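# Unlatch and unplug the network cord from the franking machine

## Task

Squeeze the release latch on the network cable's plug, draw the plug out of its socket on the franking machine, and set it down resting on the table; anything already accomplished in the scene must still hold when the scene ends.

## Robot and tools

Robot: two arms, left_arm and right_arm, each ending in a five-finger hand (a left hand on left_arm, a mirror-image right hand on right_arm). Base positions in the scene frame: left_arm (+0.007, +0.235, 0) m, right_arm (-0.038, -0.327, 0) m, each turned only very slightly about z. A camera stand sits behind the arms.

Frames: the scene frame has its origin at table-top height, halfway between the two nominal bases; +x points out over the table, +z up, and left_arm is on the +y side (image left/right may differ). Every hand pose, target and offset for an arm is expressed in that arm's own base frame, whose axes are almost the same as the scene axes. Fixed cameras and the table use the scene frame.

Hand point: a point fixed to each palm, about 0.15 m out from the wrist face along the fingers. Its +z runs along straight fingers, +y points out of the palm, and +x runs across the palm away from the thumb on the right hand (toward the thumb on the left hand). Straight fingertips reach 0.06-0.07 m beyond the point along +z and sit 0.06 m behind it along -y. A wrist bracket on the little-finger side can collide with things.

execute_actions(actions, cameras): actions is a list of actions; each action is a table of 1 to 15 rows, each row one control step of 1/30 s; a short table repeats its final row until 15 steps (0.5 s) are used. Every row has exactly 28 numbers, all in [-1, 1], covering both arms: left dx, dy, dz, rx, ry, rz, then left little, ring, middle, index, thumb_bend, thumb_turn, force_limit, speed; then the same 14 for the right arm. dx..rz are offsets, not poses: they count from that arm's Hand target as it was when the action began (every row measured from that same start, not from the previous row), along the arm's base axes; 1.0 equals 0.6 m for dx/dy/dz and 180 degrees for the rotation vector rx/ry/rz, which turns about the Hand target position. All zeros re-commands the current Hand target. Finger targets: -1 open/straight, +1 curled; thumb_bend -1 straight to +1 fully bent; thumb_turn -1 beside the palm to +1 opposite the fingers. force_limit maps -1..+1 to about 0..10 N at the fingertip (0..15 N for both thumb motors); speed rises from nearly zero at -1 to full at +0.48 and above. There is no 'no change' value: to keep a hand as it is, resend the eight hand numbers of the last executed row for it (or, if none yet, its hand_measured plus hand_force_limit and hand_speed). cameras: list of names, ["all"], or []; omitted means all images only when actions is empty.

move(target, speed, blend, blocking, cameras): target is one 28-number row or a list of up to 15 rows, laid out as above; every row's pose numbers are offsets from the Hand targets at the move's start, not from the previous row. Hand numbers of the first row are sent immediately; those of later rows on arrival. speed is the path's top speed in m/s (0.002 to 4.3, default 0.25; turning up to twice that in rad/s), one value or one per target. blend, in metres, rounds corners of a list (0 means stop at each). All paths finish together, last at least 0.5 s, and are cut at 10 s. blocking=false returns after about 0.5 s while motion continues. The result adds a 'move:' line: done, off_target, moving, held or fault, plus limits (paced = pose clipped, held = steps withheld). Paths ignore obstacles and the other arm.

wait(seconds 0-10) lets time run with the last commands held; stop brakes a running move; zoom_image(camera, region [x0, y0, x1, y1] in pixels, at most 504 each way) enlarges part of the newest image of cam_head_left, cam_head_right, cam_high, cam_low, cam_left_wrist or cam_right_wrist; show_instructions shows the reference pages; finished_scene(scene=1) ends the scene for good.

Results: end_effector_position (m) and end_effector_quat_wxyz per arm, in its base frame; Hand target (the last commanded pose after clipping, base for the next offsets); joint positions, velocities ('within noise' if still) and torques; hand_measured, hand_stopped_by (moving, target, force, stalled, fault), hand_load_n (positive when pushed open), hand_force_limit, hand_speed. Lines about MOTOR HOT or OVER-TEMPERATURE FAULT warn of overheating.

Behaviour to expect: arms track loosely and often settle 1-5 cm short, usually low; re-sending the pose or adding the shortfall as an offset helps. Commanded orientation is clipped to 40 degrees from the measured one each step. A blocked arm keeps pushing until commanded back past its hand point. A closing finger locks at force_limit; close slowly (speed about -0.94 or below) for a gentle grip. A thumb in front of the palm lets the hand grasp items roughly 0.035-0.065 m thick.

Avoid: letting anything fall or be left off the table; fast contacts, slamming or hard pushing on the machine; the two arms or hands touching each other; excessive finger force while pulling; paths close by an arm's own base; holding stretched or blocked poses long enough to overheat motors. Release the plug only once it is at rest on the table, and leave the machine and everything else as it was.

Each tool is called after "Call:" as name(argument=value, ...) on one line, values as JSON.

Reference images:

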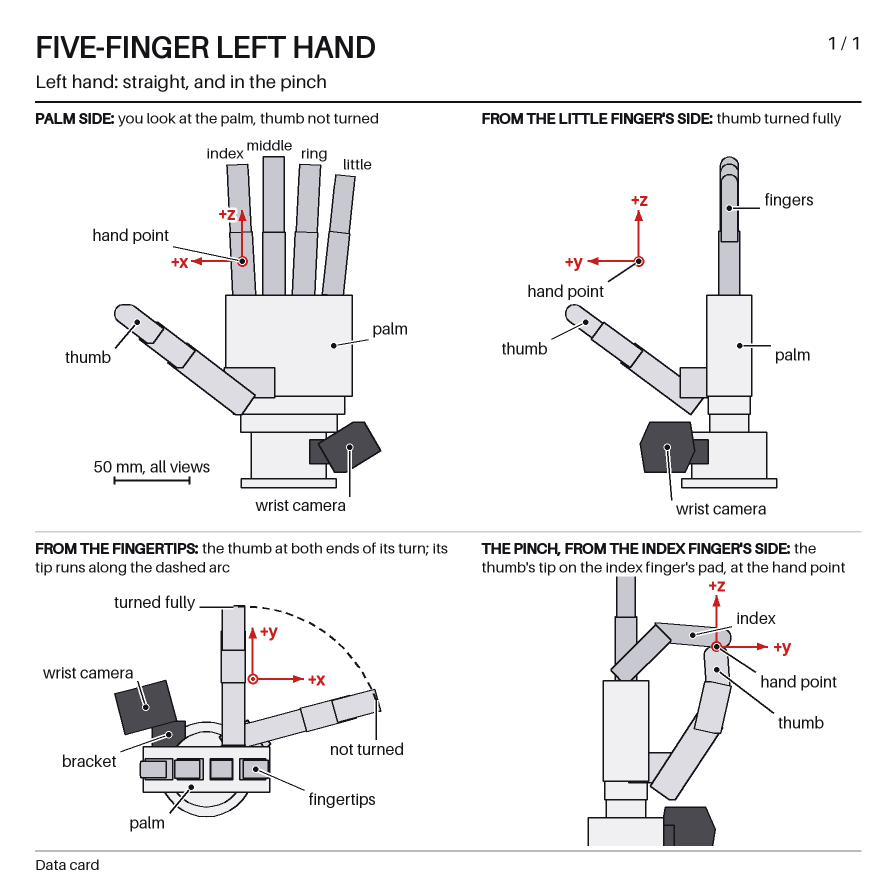

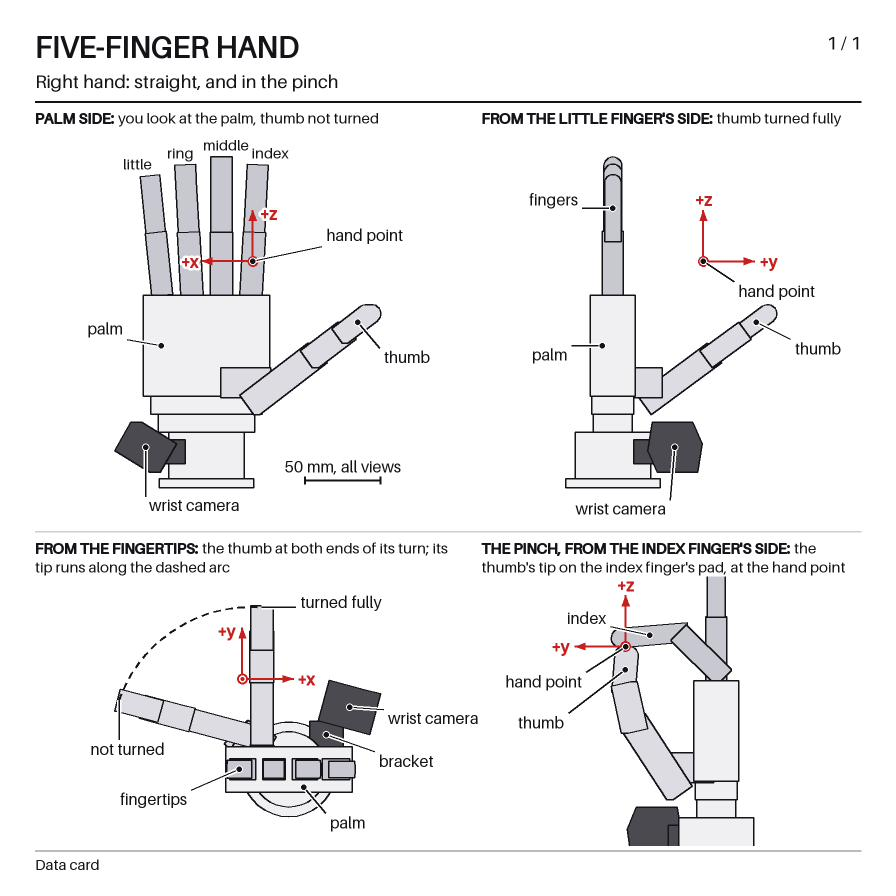

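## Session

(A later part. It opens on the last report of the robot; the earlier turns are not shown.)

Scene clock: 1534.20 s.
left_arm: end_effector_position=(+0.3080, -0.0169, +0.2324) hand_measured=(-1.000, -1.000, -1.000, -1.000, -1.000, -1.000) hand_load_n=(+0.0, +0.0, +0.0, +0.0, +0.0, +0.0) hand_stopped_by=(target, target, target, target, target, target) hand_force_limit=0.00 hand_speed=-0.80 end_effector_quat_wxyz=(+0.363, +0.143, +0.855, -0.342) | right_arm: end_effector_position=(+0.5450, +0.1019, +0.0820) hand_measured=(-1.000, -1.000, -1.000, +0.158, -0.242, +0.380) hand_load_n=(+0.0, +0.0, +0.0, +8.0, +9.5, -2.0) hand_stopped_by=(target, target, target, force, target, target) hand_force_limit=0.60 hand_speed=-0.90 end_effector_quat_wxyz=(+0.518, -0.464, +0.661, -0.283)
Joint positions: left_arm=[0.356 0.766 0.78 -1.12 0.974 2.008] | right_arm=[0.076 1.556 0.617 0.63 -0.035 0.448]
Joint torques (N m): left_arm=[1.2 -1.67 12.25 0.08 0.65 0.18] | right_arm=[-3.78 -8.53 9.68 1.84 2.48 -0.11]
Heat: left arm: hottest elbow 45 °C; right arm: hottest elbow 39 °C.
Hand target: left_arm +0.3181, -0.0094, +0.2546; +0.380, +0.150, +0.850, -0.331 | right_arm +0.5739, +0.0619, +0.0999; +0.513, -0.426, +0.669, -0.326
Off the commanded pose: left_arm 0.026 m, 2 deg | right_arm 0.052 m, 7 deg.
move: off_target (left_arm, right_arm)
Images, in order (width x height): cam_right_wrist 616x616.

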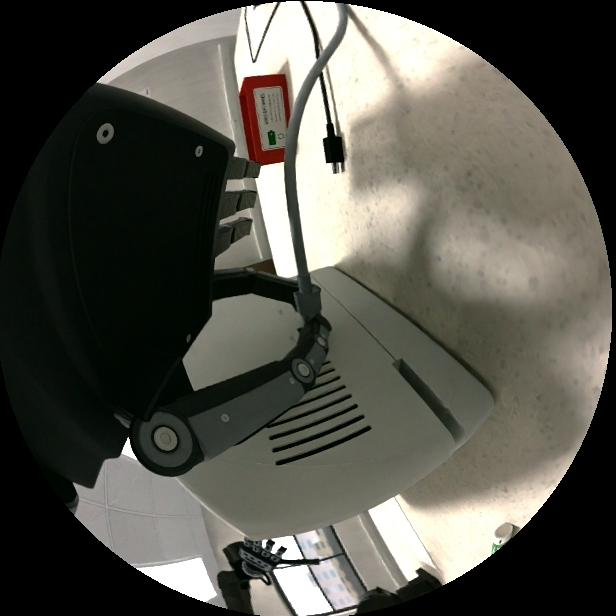

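Call:
wait(seconds=0, cameras=["cam_right_wrist","cam_head_left","cam_head_right"])

Scene clock: 1603.13 s.
left_arm: end_effector_position=(+0.3080, -0.0169, +0.2324) hand_measured=(-1.000, -1.000, -1.000, -1.000, -1.000, -1.000) hand_load_n=(+0.0, +0.0, -0.5, +0.0, +0.0, +0.0) hand_stopped_by=(target, target, target, target, target, target) hand_force_limit=0.00 hand_speed=-0.80 end_effector_quat_wxyz=(+0.363, +0.143, +0.855, -0.342) | right_arm: end_effector_position=(+0.5450, +0.1018, +0.0820) hand_measured=(-1.000, -1.000, -1.000, +0.158, -0.242, +0.380) hand_load_n=(+0.0, +0.0, +0.0, +8.5, +10.0, -2.5) hand_stopped_by=(target, target, target, force, target, target) hand_force_limit=0.60 hand_speed=-0.90 end_effector_quat_wxyz=(+0.518, -0.464, +0.661, -0.282)
Joint positions: left_arm=[0.356 0.766 0.78 -1.12 0.974 2.008] | right_arm=[0.076 1.556 0.617 0.63 -0.034 0.449]
Joint torques (N m): left_arm=[1.49 -1.96 12.31 0.1 0.62 0.2] | right_arm=[-3.08 -8.18 9.66 1.8 2.45 -0.09]
Heat: left arm: hottest elbow 45 °C; right arm: hottest elbow 38 °C.
Hand target: left_arm +0.3181, -0.0094, +0.2546; +0.380, +0.150, +0.850, -0.331 | right_arm +0.5739, +0.0618, +0.0998; +0.513, -0.426, +0.670, -0.326
Off the commanded pose: left_arm 0.026 m, 2 deg | right_arm 0.052 m, 7 deg.
Images, in order (width x height): cam_head_left 672x504, cam_head_right 672x504, cam_right_wrist 616x616.

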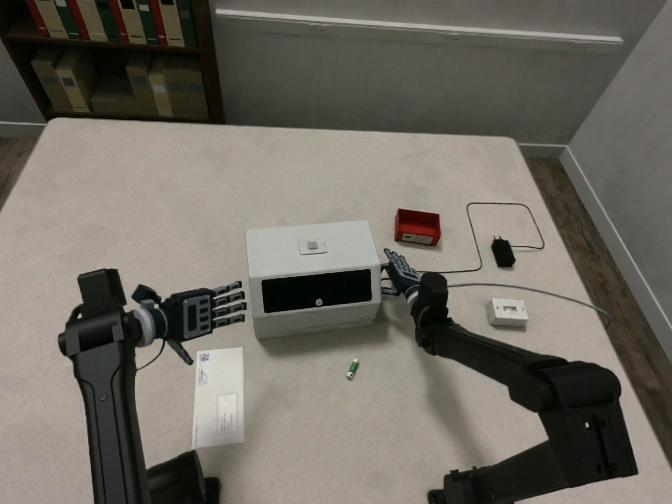

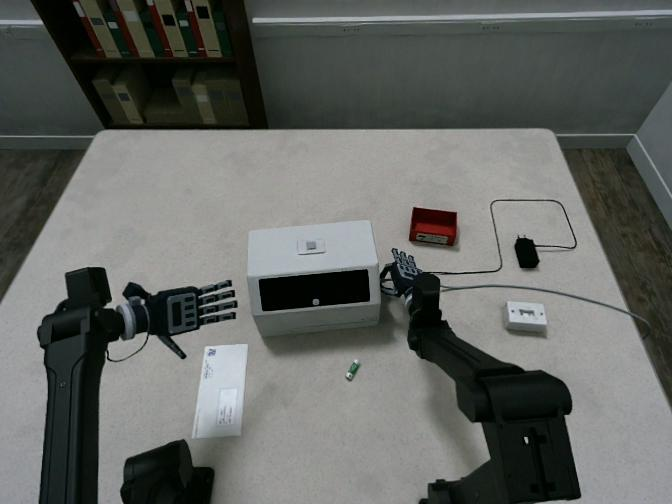

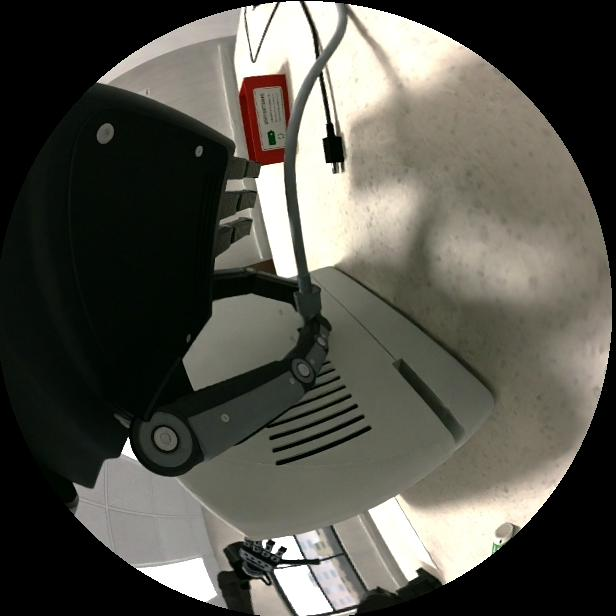

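Call:
move(target=[[0,0,0,0,0,0,-1,-1,-1,-1,-1,-1,0,-0.8, 0,0.08,0,0,0,0.05,-1,-1,-1,0.7,-0.24,0.38,0.6,-0.9],[0,0,0,0,0,0,-1,-1,-1,-1,-1,-1,0,-0.8, 0,0.085,0,0,0,0.05,-1,-1,-1,0.0,-0.24,0.38,0.6,-0.8]], speed=0.06, cameras=["cam_right_wrist"])

Call:
zoom_image(camera="cam_right_wrist", region=[285, 295, 335, 345])

Scene clock: 1667.67 s.
left_arm: end_effector_position=(+0.3080, -0.0169, +0.2324) hand_measured=(-1.000, -1.000, -1.000, -1.000, -1.000, -1.000) hand_load_n=(+0.0, +0.0, +0.0, +0.0, +0.0, +0.0) hand_stopped_by=(target, target, target, target, target, target) hand_force_limit=0.00 hand_speed=-0.80 end_effector_quat_wxyz=(+0.363, +0.143, +0.855, -0.342) | right_arm: end_effector_position=(+0.5430, +0.1058, +0.0806) hand_measured=(-1.000, -1.000, -1.000, +0.000, -0.240, +0.380) hand_load_n=(+0.0, +0.0, +0.0, +0.0, +0.0, -1.5) hand_stopped_by=(target, target, target, target, target, target) hand_force_limit=0.60 hand_speed=-0.80 end_effector_quat_wxyz=(+0.521, -0.482, +0.649, -0.275)
Joint positions: left_arm=[0.356 0.766 0.78 -1.12 0.974 2.008] | right_arm=[0.07 1.56 0.621 0.628 -0.078 0.421]
Joint torques (N m): left_arm=[1.32 -2.2 12.29 0.05 0.62 0.19] | right_arm=[2.61 -6.89 12.12 1.77 0.22 -0.09]
Heat: left arm: hottest elbow 46 °C; right arm: hottest elbow 38 °C.
Hand target: left_arm +0.3181, -0.0094, +0.2546; +0.380, +0.150, +0.850, -0.331 | right_arm +0.5738, +0.1128, +0.0996; +0.537, -0.478, +0.634, -0.285
Off the commanded pose: left_arm 0.026 m, 2 deg | right_arm 0.037 m, 3 deg.
move: off_target (left_arm, right_arm); target 2's new numbers were sent with right_arm's hand 0.037 m and 3 deg from that target
Images, in order (width x height): cam_right_wrist 616x616.

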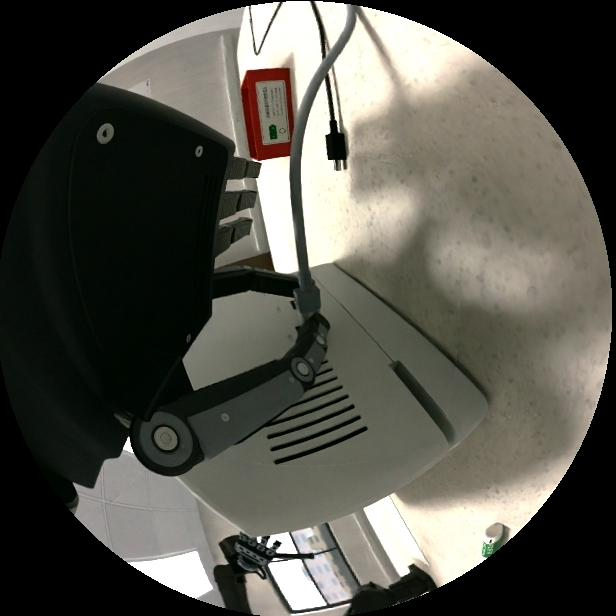

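Scaled by 10.080 from the camera's 616x616 image, which has a finer 880x880 frame.

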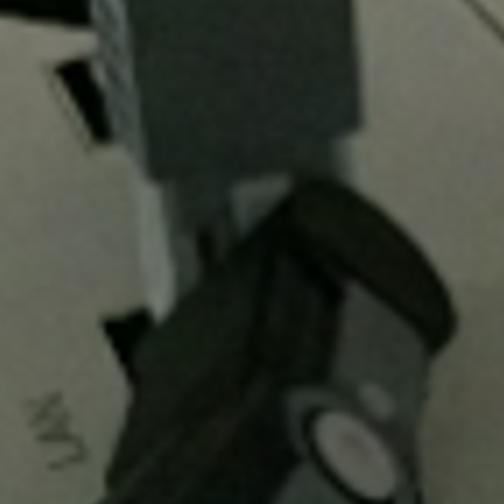

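Call:
move(target=[[0,0,0,0,0,0,-1,-1,-1,-1,-1,-1,0,-0.8, 0,0,0,0,0,0,-1,-1,-1,-0.8,-0.24,0.38,0.6,-0.4],[0,0,0,0,0,0,-1,-1,-1,-1,-1,-1,0,-0.8, -0.06,-0.01,0,0,0,0,-1,-1,-1,-0.8,-0.24,0.38,0.6,-0.4],[0,0,0,0,0,0,-1,-1,-1,-1,-1,-1,0,-0.8, -0.06,-0.01,0,0,0,0,-1,-1,-1,-0.8,-0.10,0.28,-0.5,-0.4]], speed=0.1, cameras=["cam_right_wrist"])

Call:
zoom_image(camera="cam_right_wrist", region=[260, 260, 360, 360])

Scene clock: 1681.93 s.
left_arm: end_effector_position=(+0.3080, -0.0169, +0.2324) hand_measured=(-1.000, -1.000, -1.000, -1.000, -1.000, -1.000) hand_load_n=(+0.0, +0.0, +0.0, +0.0, +0.0, +0.0) hand_stopped_by=(target, target, target, target, target, target) hand_force_limit=0.00 hand_speed=-0.80 end_effector_quat_wxyz=(+0.363, +0.143, +0.855, -0.342) | right_arm: end_effector_position=(+0.5375, +0.1055, +0.0852) hand_measured=(-1.000, -1.000, -1.000, -0.800, -0.100, +0.280) hand_load_n=(-0.5, +0.0, +0.0, +0.0, +0.0, +0.0) hand_stopped_by=(target, target, target, target, target, target) hand_force_limit=-0.50 hand_speed=-0.40 end_effector_quat_wxyz=(+0.523, -0.482, +0.646, -0.277)
Joint positions: left_arm=[0.356 0.766 0.78 -1.12 0.974 2.008] | right_arm=[0.07 1.537 0.606 0.628 -0.08 0.418]
Joint torques (N m): left_arm=[1.26 -1.73 12.29 0.03 0.66 0.21] | right_arm=[1.14 -10.17 6.13 2.48 -0.04 -0.07]
Heat: left arm: hottest elbow 46 °C; right arm: hottest elbow 40 °C.
Hand target: left_arm +0.3181, -0.0094, +0.2546; +0.380, +0.150, +0.850, -0.331 | right_arm +0.5379, +0.1068, +0.0998; +0.537, -0.478, +0.634, -0.285
Off the commanded pose: left_arm 0.026 m, 2 deg | right_arm 0.014 m, 2 deg.
move: off_target (left_arm, right_arm); target 3's new numbers were sent with right_arm's hand 0.014 m and 2 deg from that target
Images, in order (width x height): cam_right_wrist 616x616.

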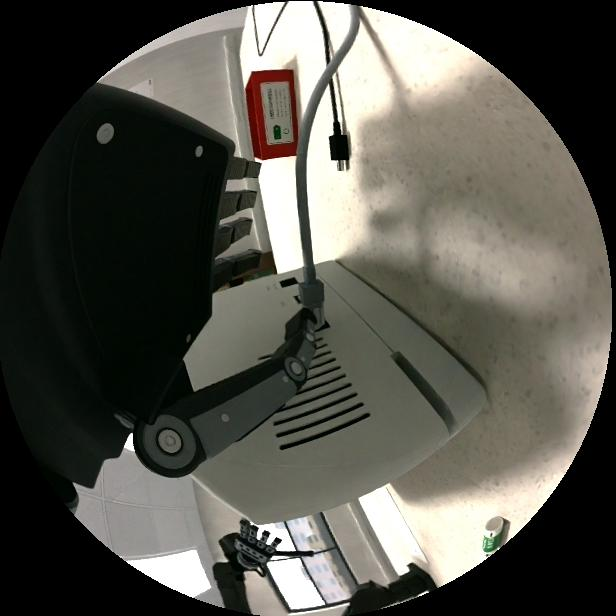

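Scaled by 5.040 from the camera's 616x616 image, which has a finer 880x880 frame.

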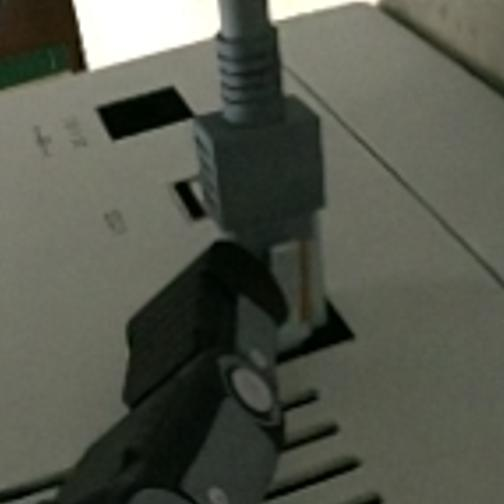

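Call:
zoom_image(camera="cam_right_wrist", region=[295, 280, 335, 340])

Scaled by 8.400 from the camera's 616x616 image, which has a finer 880x880 frame.

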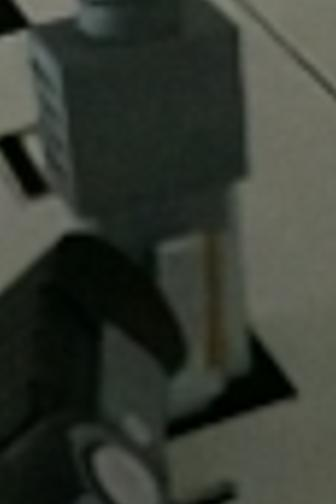

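Call:
move(target=[[0,0,0,0,0,0,-1,-1,-1,-1,-1,-1,0,-0.8, 0,0,0.01,0,0,0,-1,-1,-1,-0.8,-0.24,0.36,-0.5,-0.4],[0,0,0,0,0,0,-1,-1,-1,-1,-1,-1,0,-0.8, 0.04,0,0.01,0,0,0,-1,-1,-1,-0.8,-0.24,0.36,-0.5,-0.4]], speed=0.06, cameras=["cam_right_wrist"])

Call:
zoom_image(camera="cam_right_wrist", region=[285, 295, 335, 345])

Scene clock: 1732.97 s.
left_arm: end_effector_position=(+0.3080, -0.0169, +0.2324) hand_measured=(-1.000, -1.000, -1.000, -1.000, -1.000, -1.000) hand_load_n=(+0.0, +0.0, +0.0, +0.0, +0.0, +0.0) hand_stopped_by=(target, target, target, target, target, target) hand_force_limit=0.00 hand_speed=-0.80 end_effector_quat_wxyz=(+0.363, +0.143, +0.855, -0.342) | right_arm: end_effector_position=(+0.5412, +0.1056, +0.0902) hand_measured=(-1.000, -1.000, -1.000, -0.800, -0.240, +0.360) hand_load_n=(+0.0, +0.5, +0.0, +0.0, -1.0, -1.0) hand_stopped_by=(target, target, target, target, target, target) hand_force_limit=-0.50 hand_speed=-0.40 end_effector_quat_wxyz=(+0.526, -0.481, +0.643, -0.280)
Joint positions: left_arm=[0.356 0.766 0.78 -1.12 0.974 2.008] | right_arm=[0.07 1.534 0.615 0.625 -0.079 0.417]
Joint torques (N m): left_arm=[1.32 -1.67 12.3 0.1 0.59 0.21] | right_arm=[1.03 -7.36 10.61 1.36 -0.27 -0.07]
Heat: left arm: hottest elbow 46 °C; right arm: hottest elbow 36 °C.
Hand target: left_arm +0.3181, -0.0094, +0.2546; +0.380, +0.150, +0.850, -0.331 | right_arm +0.5619, +0.1068, +0.1058; +0.537, -0.478, +0.634, -0.285
Off the commanded pose: left_arm 0.026 m, 2 deg | right_arm 0.026 m, 2 deg.
move: off_target (left_arm, right_arm)
Images, in order (width x height): cam_right_wrist 616x616.

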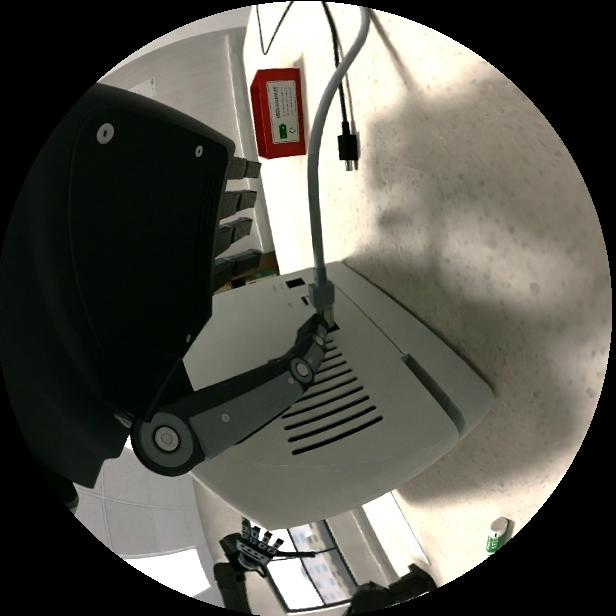

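Scaled by 10.080 from the camera's 616x616 image, which has a finer 880x880 frame.

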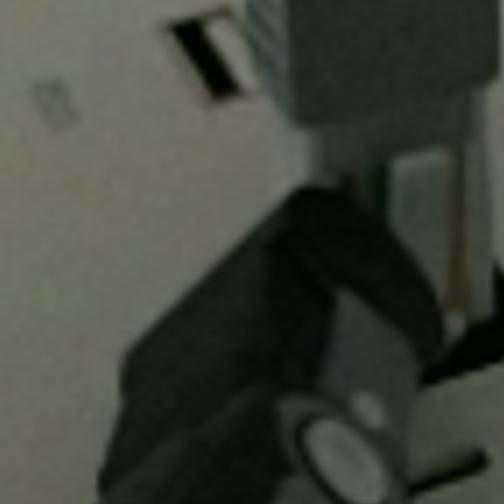

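Call:
move(target=[[0,0,0,0,0,0,-1,-1,-1,-1,-1,-1,0,-0.8, 0,0,0,0,0,0,-1,-1,-1,-0.8,-0.29,0.37,-0.5,-0.4],[0,0,0,0,0,0,-1,-1,-1,-1,-1,-1,0,-0.8, 0.02,0,0,0,0,0,-1,-1,-1,-0.8,-0.29,0.37,-0.5,-0.4]], speed=0.06, cameras=["cam_right_wrist"])

Call:
zoom_image(camera="cam_right_wrist", region=[285, 295, 335, 345])

Scene clock: 1751.37 s.
left_arm: end_effector_position=(+0.3080, -0.0169, +0.2324) hand_measured=(-1.000, -1.000, -1.000, -1.000, -1.000, -1.000) hand_load_n=(+0.0, +0.0, +0.0, +0.0, +0.0, +0.0) hand_stopped_by=(target, target, target, target, target, target) hand_force_limit=0.00 hand_speed=-0.80 end_effector_quat_wxyz=(+0.363, +0.143, +0.855, -0.342) | right_arm: end_effector_position=(+0.5466, +0.1047, +0.0898) hand_measured=(-1.000, -1.000, -1.000, -0.800, -0.290, +0.370) hand_load_n=(+0.0, +0.0, +0.0, +0.0, +0.5, -1.5) hand_stopped_by=(target, target, target, target, target, target) hand_force_limit=-0.50 hand_speed=-0.40 end_effector_quat_wxyz=(+0.526, -0.481, +0.644, -0.278)
Joint positions: left_arm=[0.356 0.766 0.78 -1.12 0.974 2.008] | right_arm=[0.066 1.546 0.631 0.616 -0.086 0.416]
Joint torques (N m): left_arm=[1.03 -1.67 12.29 -0.03 0.62 0.18] | right_arm=[1.44 -7.06 11.81 1.17 -0.11 -0.07]
Heat: left arm: hottest elbow 46 °C; right arm: hottest elbow 38 °C.
Hand target: left_arm +0.3181, -0.0094, +0.2546; +0.380, +0.150, +0.850, -0.331 | right_arm +0.5738, +0.1069, +0.1057; +0.537, -0.478, +0.634, -0.285
Off the commanded pose: left_arm 0.026 m, 2 deg | right_arm 0.032 m, 2 deg.
move: off_target (left_arm, right_arm)
Images, in order (width x height): cam_right_wrist 616x616.

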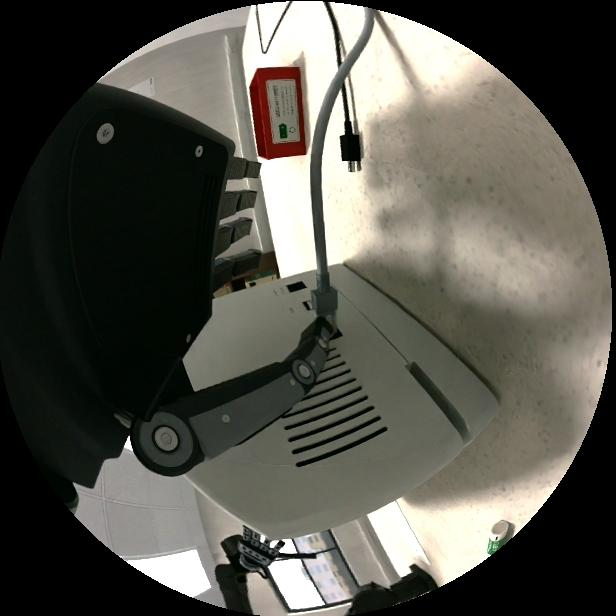

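Scaled by 10.080 from the camera's 616x616 image, which has a finer 880x880 frame.

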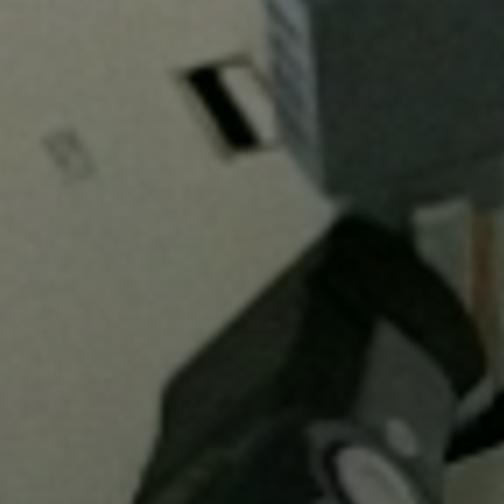

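Call:
move(target=[[0,0,0,0,0,0,-1,-1,-1,-1,-1,-1,0,-0.8, 0,0,0,0,0,0,-1,-1,-1,-0.8,-0.35,0.40,-0.5,-0.4],[0,0,0,0,0,0,-1,-1,-1,-1,-1,-1,0,-0.8, 0.012,0,0,0,0,0,-1,-1,-1,-0.8,-0.35,0.40,-0.5,-0.4]], speed=0.06, cameras=["cam_right_wrist"])

Call:
zoom_image(camera="cam_right_wrist", region=[285, 295, 335, 345])

Scene clock: 1769.33 s.
left_arm: end_effector_position=(+0.3080, -0.0169, +0.2324) hand_measured=(-1.000, -1.000, -1.000, -1.000, -1.000, -1.000) hand_load_n=(+0.0, +0.0, +0.0, +0.0, +0.0, +0.0) hand_stopped_by=(target, target, target, target, target, target) hand_force_limit=0.00 hand_speed=-0.80 end_effector_quat_wxyz=(+0.363, +0.143, +0.855, -0.342) | right_arm: end_effector_position=(+0.5498, +0.1033, +0.0918) hand_measured=(-1.000, -1.000, -1.000, -0.800, -0.350, +0.400) hand_load_n=(+0.0, +0.0, +0.0, +0.0, +1.5, -1.5) hand_stopped_by=(target, target, target, target, target, target) hand_force_limit=-0.50 hand_speed=-0.40 end_effector_quat_wxyz=(+0.527, -0.481, +0.643, -0.278)
Joint positions: left_arm=[0.356 0.766 0.78 -1.12 0.974 2.008] | right_arm=[0.061 1.548 0.64 0.613 -0.091 0.415]
Joint torques (N m): left_arm=[1.9 -1.38 12.23 0.01 0.63 0.18] | right_arm=[1.14 -5.25 12.81 1.09 0.11 -0.04]
Heat: left arm: hottest elbow 46 °C; right arm: hottest elbow 40 °C.
Hand target: left_arm +0.3181, -0.0094, +0.2546; +0.380, +0.150, +0.850, -0.331 | right_arm +0.5811, +0.1068, +0.1057; +0.537, -0.478, +0.634, -0.285
Off the commanded pose: left_arm 0.026 m, 2 deg | right_arm 0.034 m, 2 deg.
move: off_target (left_arm, right_arm)
Images, in order (width x height): cam_right_wrist 616x616.

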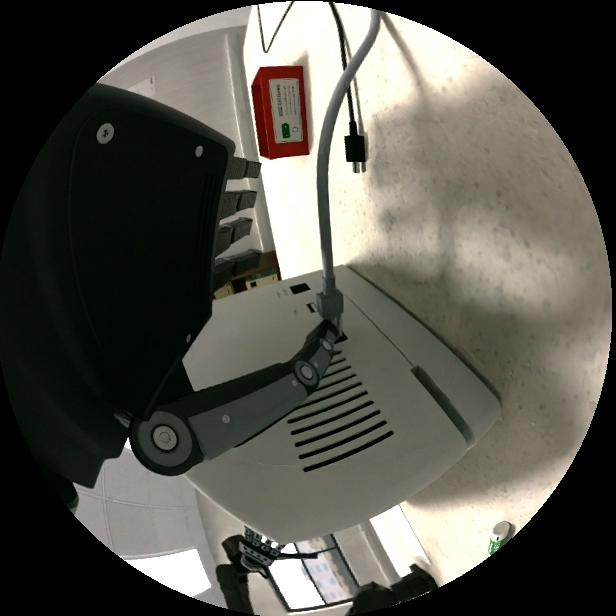

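Scaled by 10.080 from the camera's 616x616 image, which has a finer 880x880 frame.

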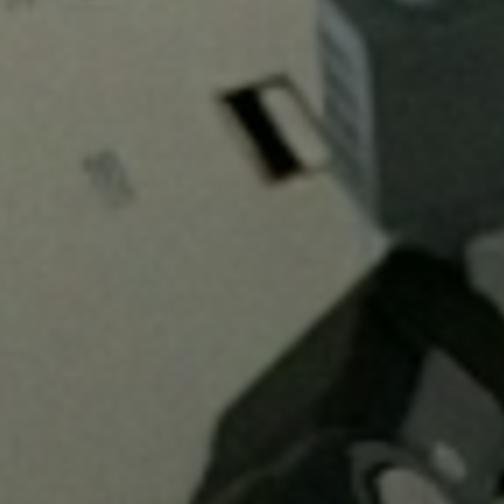

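Call:
zoom_image(camera="cam_right_wrist", region=[300, 300, 350, 350])

Scaled by 10.080 from the camera's 616x616 image, which has a finer 880x880 frame.

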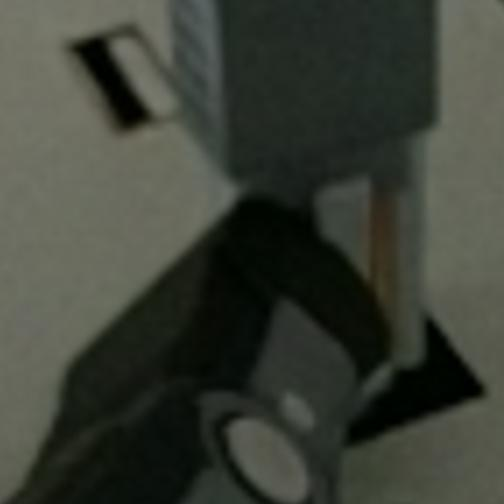

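Call:
wait(seconds=0, cameras=["cam_right_wrist","cam_head_left","cam_head_right","cam_high"])

Call:
zoom_image(camera="cam_head_left", region=[355, 230, 455, 330])

Call:
zoom_image(camera="cam_high", region=[220, 160, 300, 260])

Call:
zoom_image(camera="cam_right_wrist", region=[120, 260, 380, 520])

Scene clock: 1949.97 s.
left_arm: end_effector_position=(+0.3080, -0.0169, +0.2324) hand_measured=(-1.000, -1.000, -1.000, -1.000, -1.000, -1.000) hand_load_n=(+0.0, +0.0, +0.0, +0.0, +0.0, +0.0) hand_stopped_by=(target, target, target, target, target, target) hand_force_limit=0.00 hand_speed=-0.80 end_effector_quat_wxyz=(+0.363, +0.143, +0.855, -0.342) | right_arm: end_effector_position=(+0.5497, +0.1033, +0.0918) hand_measured=(-1.000, -1.000, -1.000, -0.800, -0.350, +0.400) hand_load_n=(+0.0, +0.0, +0.0, +0.0, +1.5, -1.5) hand_stopped_by=(target, target, target, target, target, target) hand_force_limit=-0.50 hand_speed=-0.40 end_effector_quat_wxyz=(+0.527, -0.481, +0.643, -0.278)
Joint positions: left_arm=[0.356 0.766 0.78 -1.12 0.974 2.008] | right_arm=[0.061 1.548 0.64 0.612 -0.091 0.415]
Joint torques (N m): left_arm=[1.73 -1.61 12.25 -0.01 0.61 0.21] | right_arm=[1.32 -5.95 12.82 1.33 0.09 -0.05]
Heat: left arm: hottest elbow 46 °C; right arm: hottest elbow 42 °C.
Hand target: left_arm +0.3181, -0.0094, +0.2546; +0.380, +0.150, +0.850, -0.331 | right_arm +0.5810, +0.1068, +0.1056; +0.537, -0.478, +0.634, -0.285
Off the commanded pose: left_arm 0.026 m, 2 deg | right_arm 0.034 m, 2 deg.
Images, in order (width x height): cam_head_left 672x504, cam_head_right 672x504, cam_high 672x504, cam_right_wrist 616x616.

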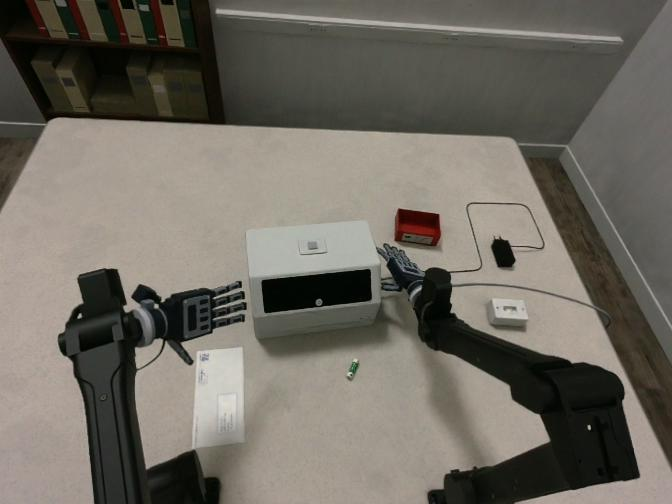

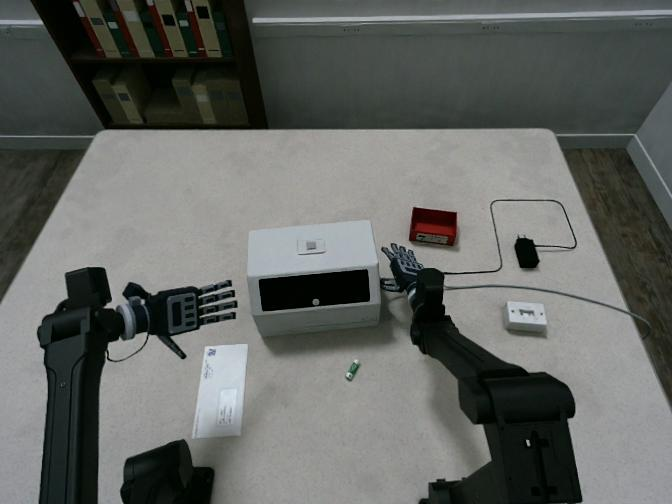

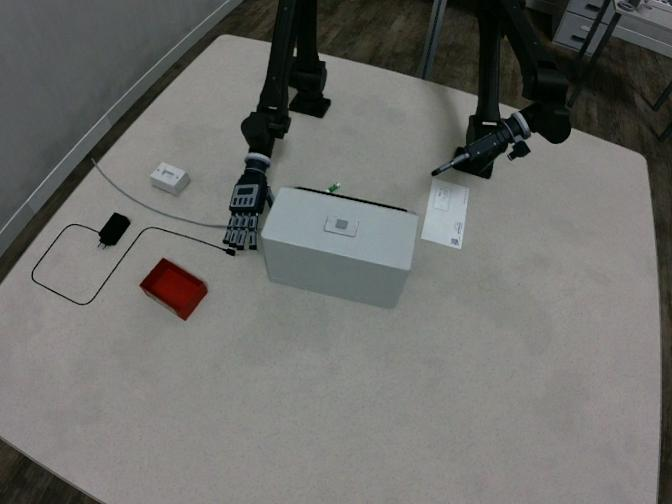

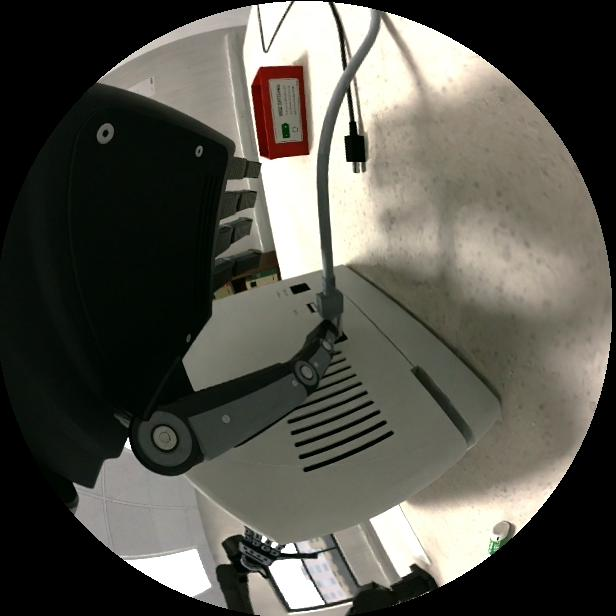

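Scaled by 5.040.

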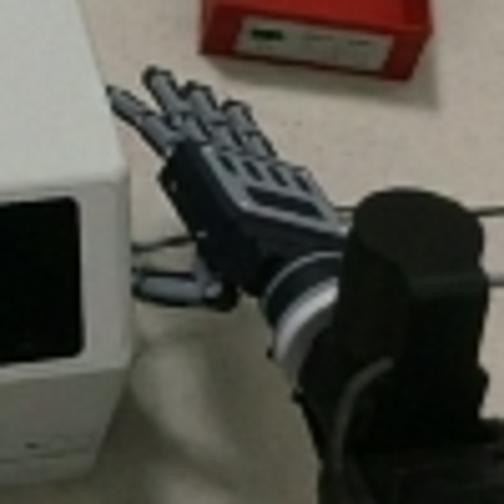

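Scaled by 5.040.

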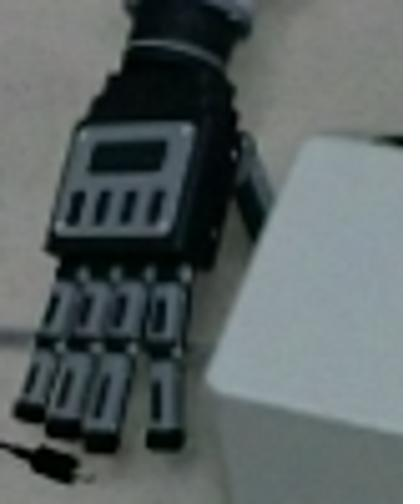

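Scaled by 1.938 from the camera's 616x616 image, which has a finer 880x880 frame.

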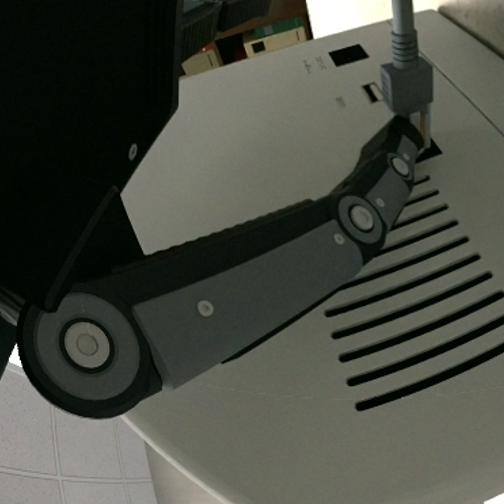

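Call:
move(target=[[0,0,0,0,0,0,-1,-1,-1,-1,-1,-1,0,-0.8, -0.07,0,0,0,0,0,-1,-1,-1,-0.8,-0.35,0.4,-0.5,-0.4],[0,0,0,0,0,0,-1,-1,-1,-1,-1,-1,0,-0.8, -0.07,0.015,-0.02,0,0,0,-1,-1,-1,-0.8,0.0,0.2,-0.5,-0.4],[0,0,0,0,0,0,-1,-1,-1,-1,-1,-1,0,-0.8, -0.05,0.015,-0.02,0,0,0,-1,-1,-1,-0.8,0.0,0.2,-0.5,-0.4]], speed=0.06, cameras=["cam_right_wrist"])

Call:
zoom_image(camera="cam_right_wrist", region=[260, 260, 360, 360])

Scene clock: 2052.40 s.
left_arm: end_effector_position=(+0.3080, -0.0169, +0.2324) hand_measured=(-1.000, -1.000, -1.000, -1.000, -1.000, -1.000) hand_load_n=(+0.0, +0.0, +0.0, +0.0, +0.0, +0.0) hand_stopped_by=(target, target, target, target, target, target) hand_force_limit=0.00 hand_speed=-0.80 end_effector_quat_wxyz=(+0.363, +0.143, +0.855, -0.342) | right_arm: end_effector_position=(+0.5382, +0.1090, +0.0826) hand_measured=(-1.000, -1.000, -1.000, -0.800, +0.000, +0.200) hand_load_n=(+0.0, +0.0, +0.0, +0.0, -0.5, +0.0) hand_stopped_by=(target, target, target, target, target, target) hand_force_limit=-0.50 hand_speed=-0.40 end_effector_quat_wxyz=(+0.523, -0.482, +0.644, -0.283)
Joint positions: left_arm=[0.356 0.766 0.78 -1.12 0.974 2.008] | right_arm=[0.084 1.548 0.602 0.648 -0.059 0.414]
Joint torques (N m): left_arm=[1.55 -1.49 12.21 0.1 0.63 0.18] | right_arm=[1.73 -7.71 8.77 2.13 -0.09 0.03]
Heat: left arm: hottest elbow 46 °C; right arm: hottest elbow 43 °C.
Hand target: left_arm +0.3181, -0.0094, +0.2546; +0.380, +0.150, +0.850, -0.331 | right_arm +0.5511, +0.1159, +0.0938; +0.537, -0.478, +0.634, -0.285
Off the commanded pose: left_arm 0.026 m, 2 deg | right_arm 0.018 m, 2 deg.
move: off_target (left_arm, right_arm); target 2's new numbers were sent with right_arm's hand 0.013 m and 2 deg from that target
Images, in order (width x height): cam_right_wrist 616x616.

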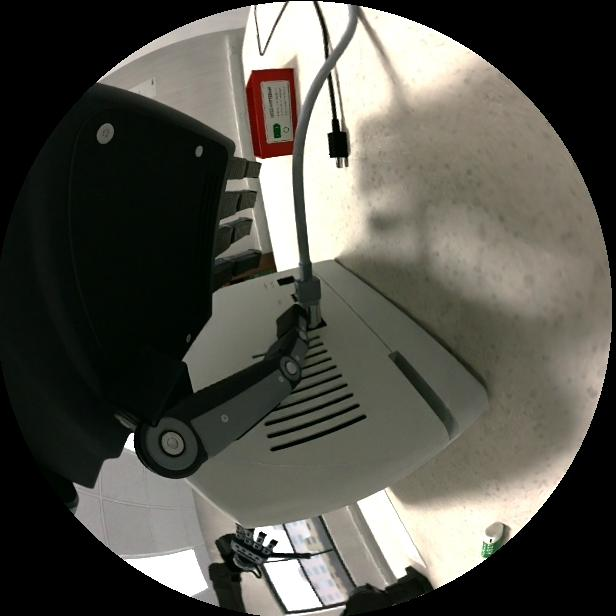

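Scaled by 5.040 from the camera's 616x616 image, which has a finer 880x880 frame.

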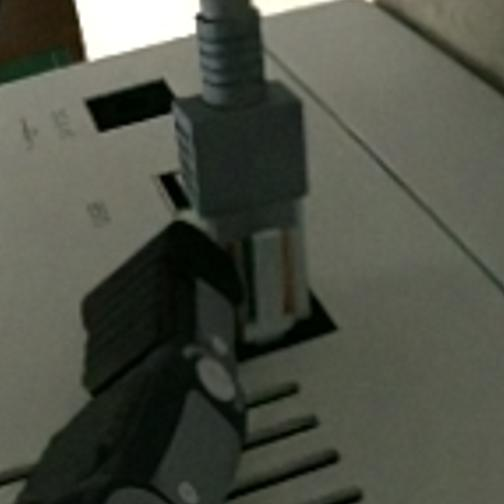

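Call:
move(target=[[0,0,0,0,0,0,-1,-1,-1,-1,-1,-1,0,-0.8, -0.03,0.014,-0.012,0,0,0,-1,-1,-1,-0.8,0.0,0.05,-0.5,-0.4],[0,0,0,0,0,0,-1,-1,-1,-1,-1,-1,0,-0.8, 0.01,0.014,-0.012,0,0,0,-1,-1,-1,-0.8,0.0,0.05,-0.5,-0.4]], speed=0.06, cameras=["cam_right_wrist"])

Call:
zoom_image(camera="cam_right_wrist", region=[260, 260, 360, 360])

Scene clock: 2087.10 s.
left_arm: end_effector_position=(+0.3080, -0.0169, +0.2324) hand_measured=(-1.000, -1.000, -1.000, -1.000, -1.000, -1.000) hand_load_n=(+0.0, +0.0, +0.0, +0.0, +0.0, +0.0) hand_stopped_by=(target, target, target, target, target, target) hand_force_limit=0.00 hand_speed=-0.80 end_effector_quat_wxyz=(+0.363, +0.143, +0.855, -0.342) | right_arm: end_effector_position=(+0.5388, +0.1068, +0.0797) hand_measured=(-1.000, -1.000, -1.000, -0.800, +0.000, +0.050) hand_load_n=(+0.0, +0.0, +0.0, +0.0, -3.0, -1.0) hand_stopped_by=(target, target, target, target, target, target) hand_force_limit=-0.50 hand_speed=-0.40 end_effector_quat_wxyz=(+0.523, -0.473, +0.645, -0.293)
Joint positions: left_arm=[0.356 0.766 0.78 -1.12 0.974 2.008] | right_arm=[0.09 1.559 0.593 0.681 -0.031 0.418]
Joint torques (N m): left_arm=[1.49 -1.61 12.21 -0.06 0.65 0.18] | right_arm=[3.25 -5.95 10.26 2 -0.51 0.05]
Heat: left arm: hottest elbow 46 °C; right arm: hottest elbow 43 °C.
Hand target: left_arm +0.3181, -0.0094, +0.2546; +0.380, +0.150, +0.850, -0.331 | right_arm +0.5570, +0.1242, +0.0865; +0.537, -0.478, +0.634, -0.285
Off the commanded pose: left_arm 0.026 m, 2 deg | right_arm 0.026 m, 2 deg.
move: off_target (left_arm, right_arm)
Images, in order (width x height): cam_right_wrist 616x616.

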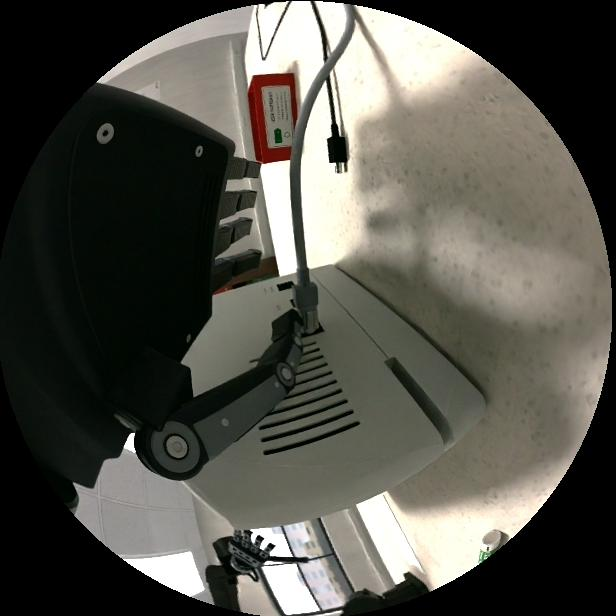

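Scaled by 5.040 from the camera's 616x616 image, which has a finer 880x880 frame.

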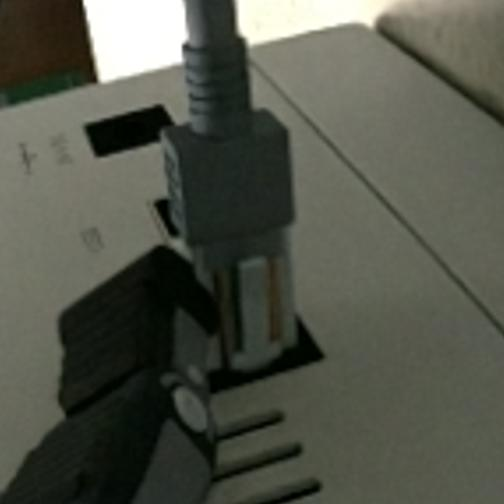

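Call:
move(target=[[0,0,0,0,0,0,-1,-1,-1,-1,-1,-1,0,-0.8, -0.08,-0.01,0,0,0,0,-1,-1,-1,-0.8,0.0,0.05,-0.5,-0.4],[0,0,0,0,0,0,-1,-1,-1,-1,-1,-1,0,-0.8, -0.08,-0.01,0.0125,0,0,0.044,-1,-1,-0.8,-1,0.0,0.99,-0.5,-0.4],[0,0,0,0,0,0,-1,-1,-1,-1,-1,-1,0,-0.8, -0.06,0.012,0.0125,0,0,0.044,-1,-1,-0.8,-1,0.0,0.99,-0.5,-0.4]], speed=0.08, cameras=["cam_right_wrist"])

Call:
zoom_image(camera="cam_right_wrist", region=[240, 240, 340, 340])

Scene clock: 2139.47 s.
left_arm: end_effector_position=(+0.3080, -0.0169, +0.2324) hand_measured=(-1.000, -1.000, -1.000, -1.000, -1.000, -1.000) hand_load_n=(+0.0, +0.0, +0.0, +0.0, +0.0, +0.0) hand_stopped_by=(target, target, target, target, target, target) hand_force_limit=0.00 hand_speed=-0.80 end_effector_quat_wxyz=(+0.363, +0.143, +0.855, -0.342) | right_arm: end_effector_position=(+0.5020, +0.1231, +0.0787) hand_measured=(-1.000, -1.000, -0.800, -1.000, +0.000, +0.990) hand_load_n=(+0.0, +0.0, +0.0, +0.0, +0.0, -0.5) hand_stopped_by=(target, target, target, target, target, target) hand_force_limit=-0.50 hand_speed=-0.40 end_effector_quat_wxyz=(+0.543, -0.523, +0.609, -0.245)
Joint positions: left_arm=[0.356 0.766 0.78 -1.12 0.974 2.008] | right_arm=[0.066 1.508 0.533 0.673 -0.212 0.373]
Joint torques (N m): left_arm=[1.79 -1.96 12.33 0.03 0.66 0.19] | right_arm=[2.73 -7.06 10.09 1.14 0.11 0.02]
Heat: left arm: hottest elbow 47 °C; right arm: hottest elbow 43 °C.
Hand target: left_arm +0.3181, -0.0094, +0.2546; +0.380, +0.150, +0.850, -0.331 | right_arm +0.5210, +0.1316, +0.0940; +0.556, -0.521, +0.599, -0.247
Off the commanded pose: left_arm 0.026 m, 2 deg | right_arm 0.026 m, 2 deg.
move: off_target (left_arm, right_arm); target 2's new numbers were sent with right_arm's hand 0.021 m and 3 deg from that target
Images, in order (width x height): cam_right_wrist 616x616.

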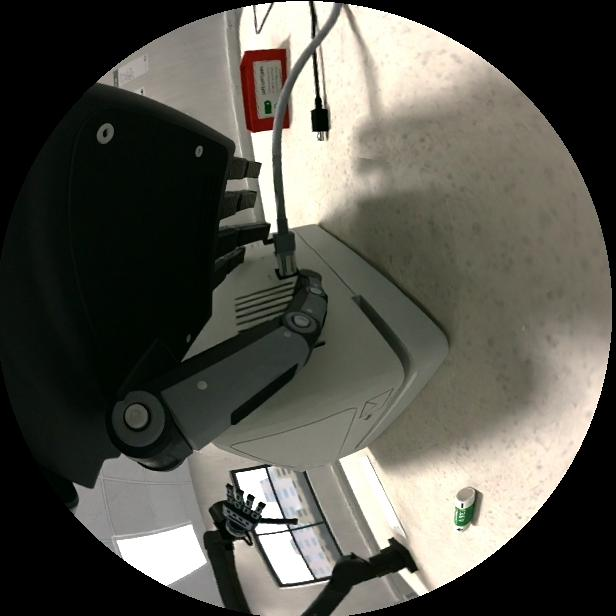

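Scaled by 5.040 from the camera's 616x616 image, which has a finer 880x880 frame.

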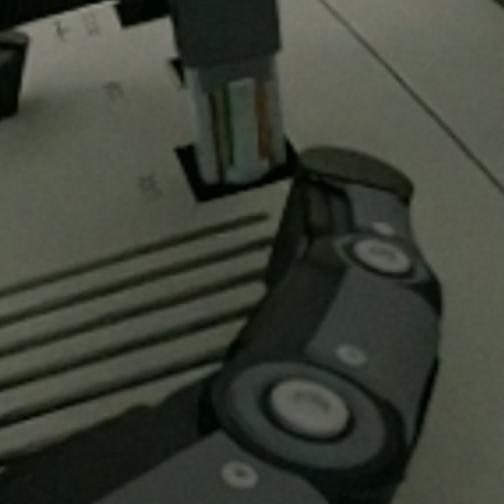

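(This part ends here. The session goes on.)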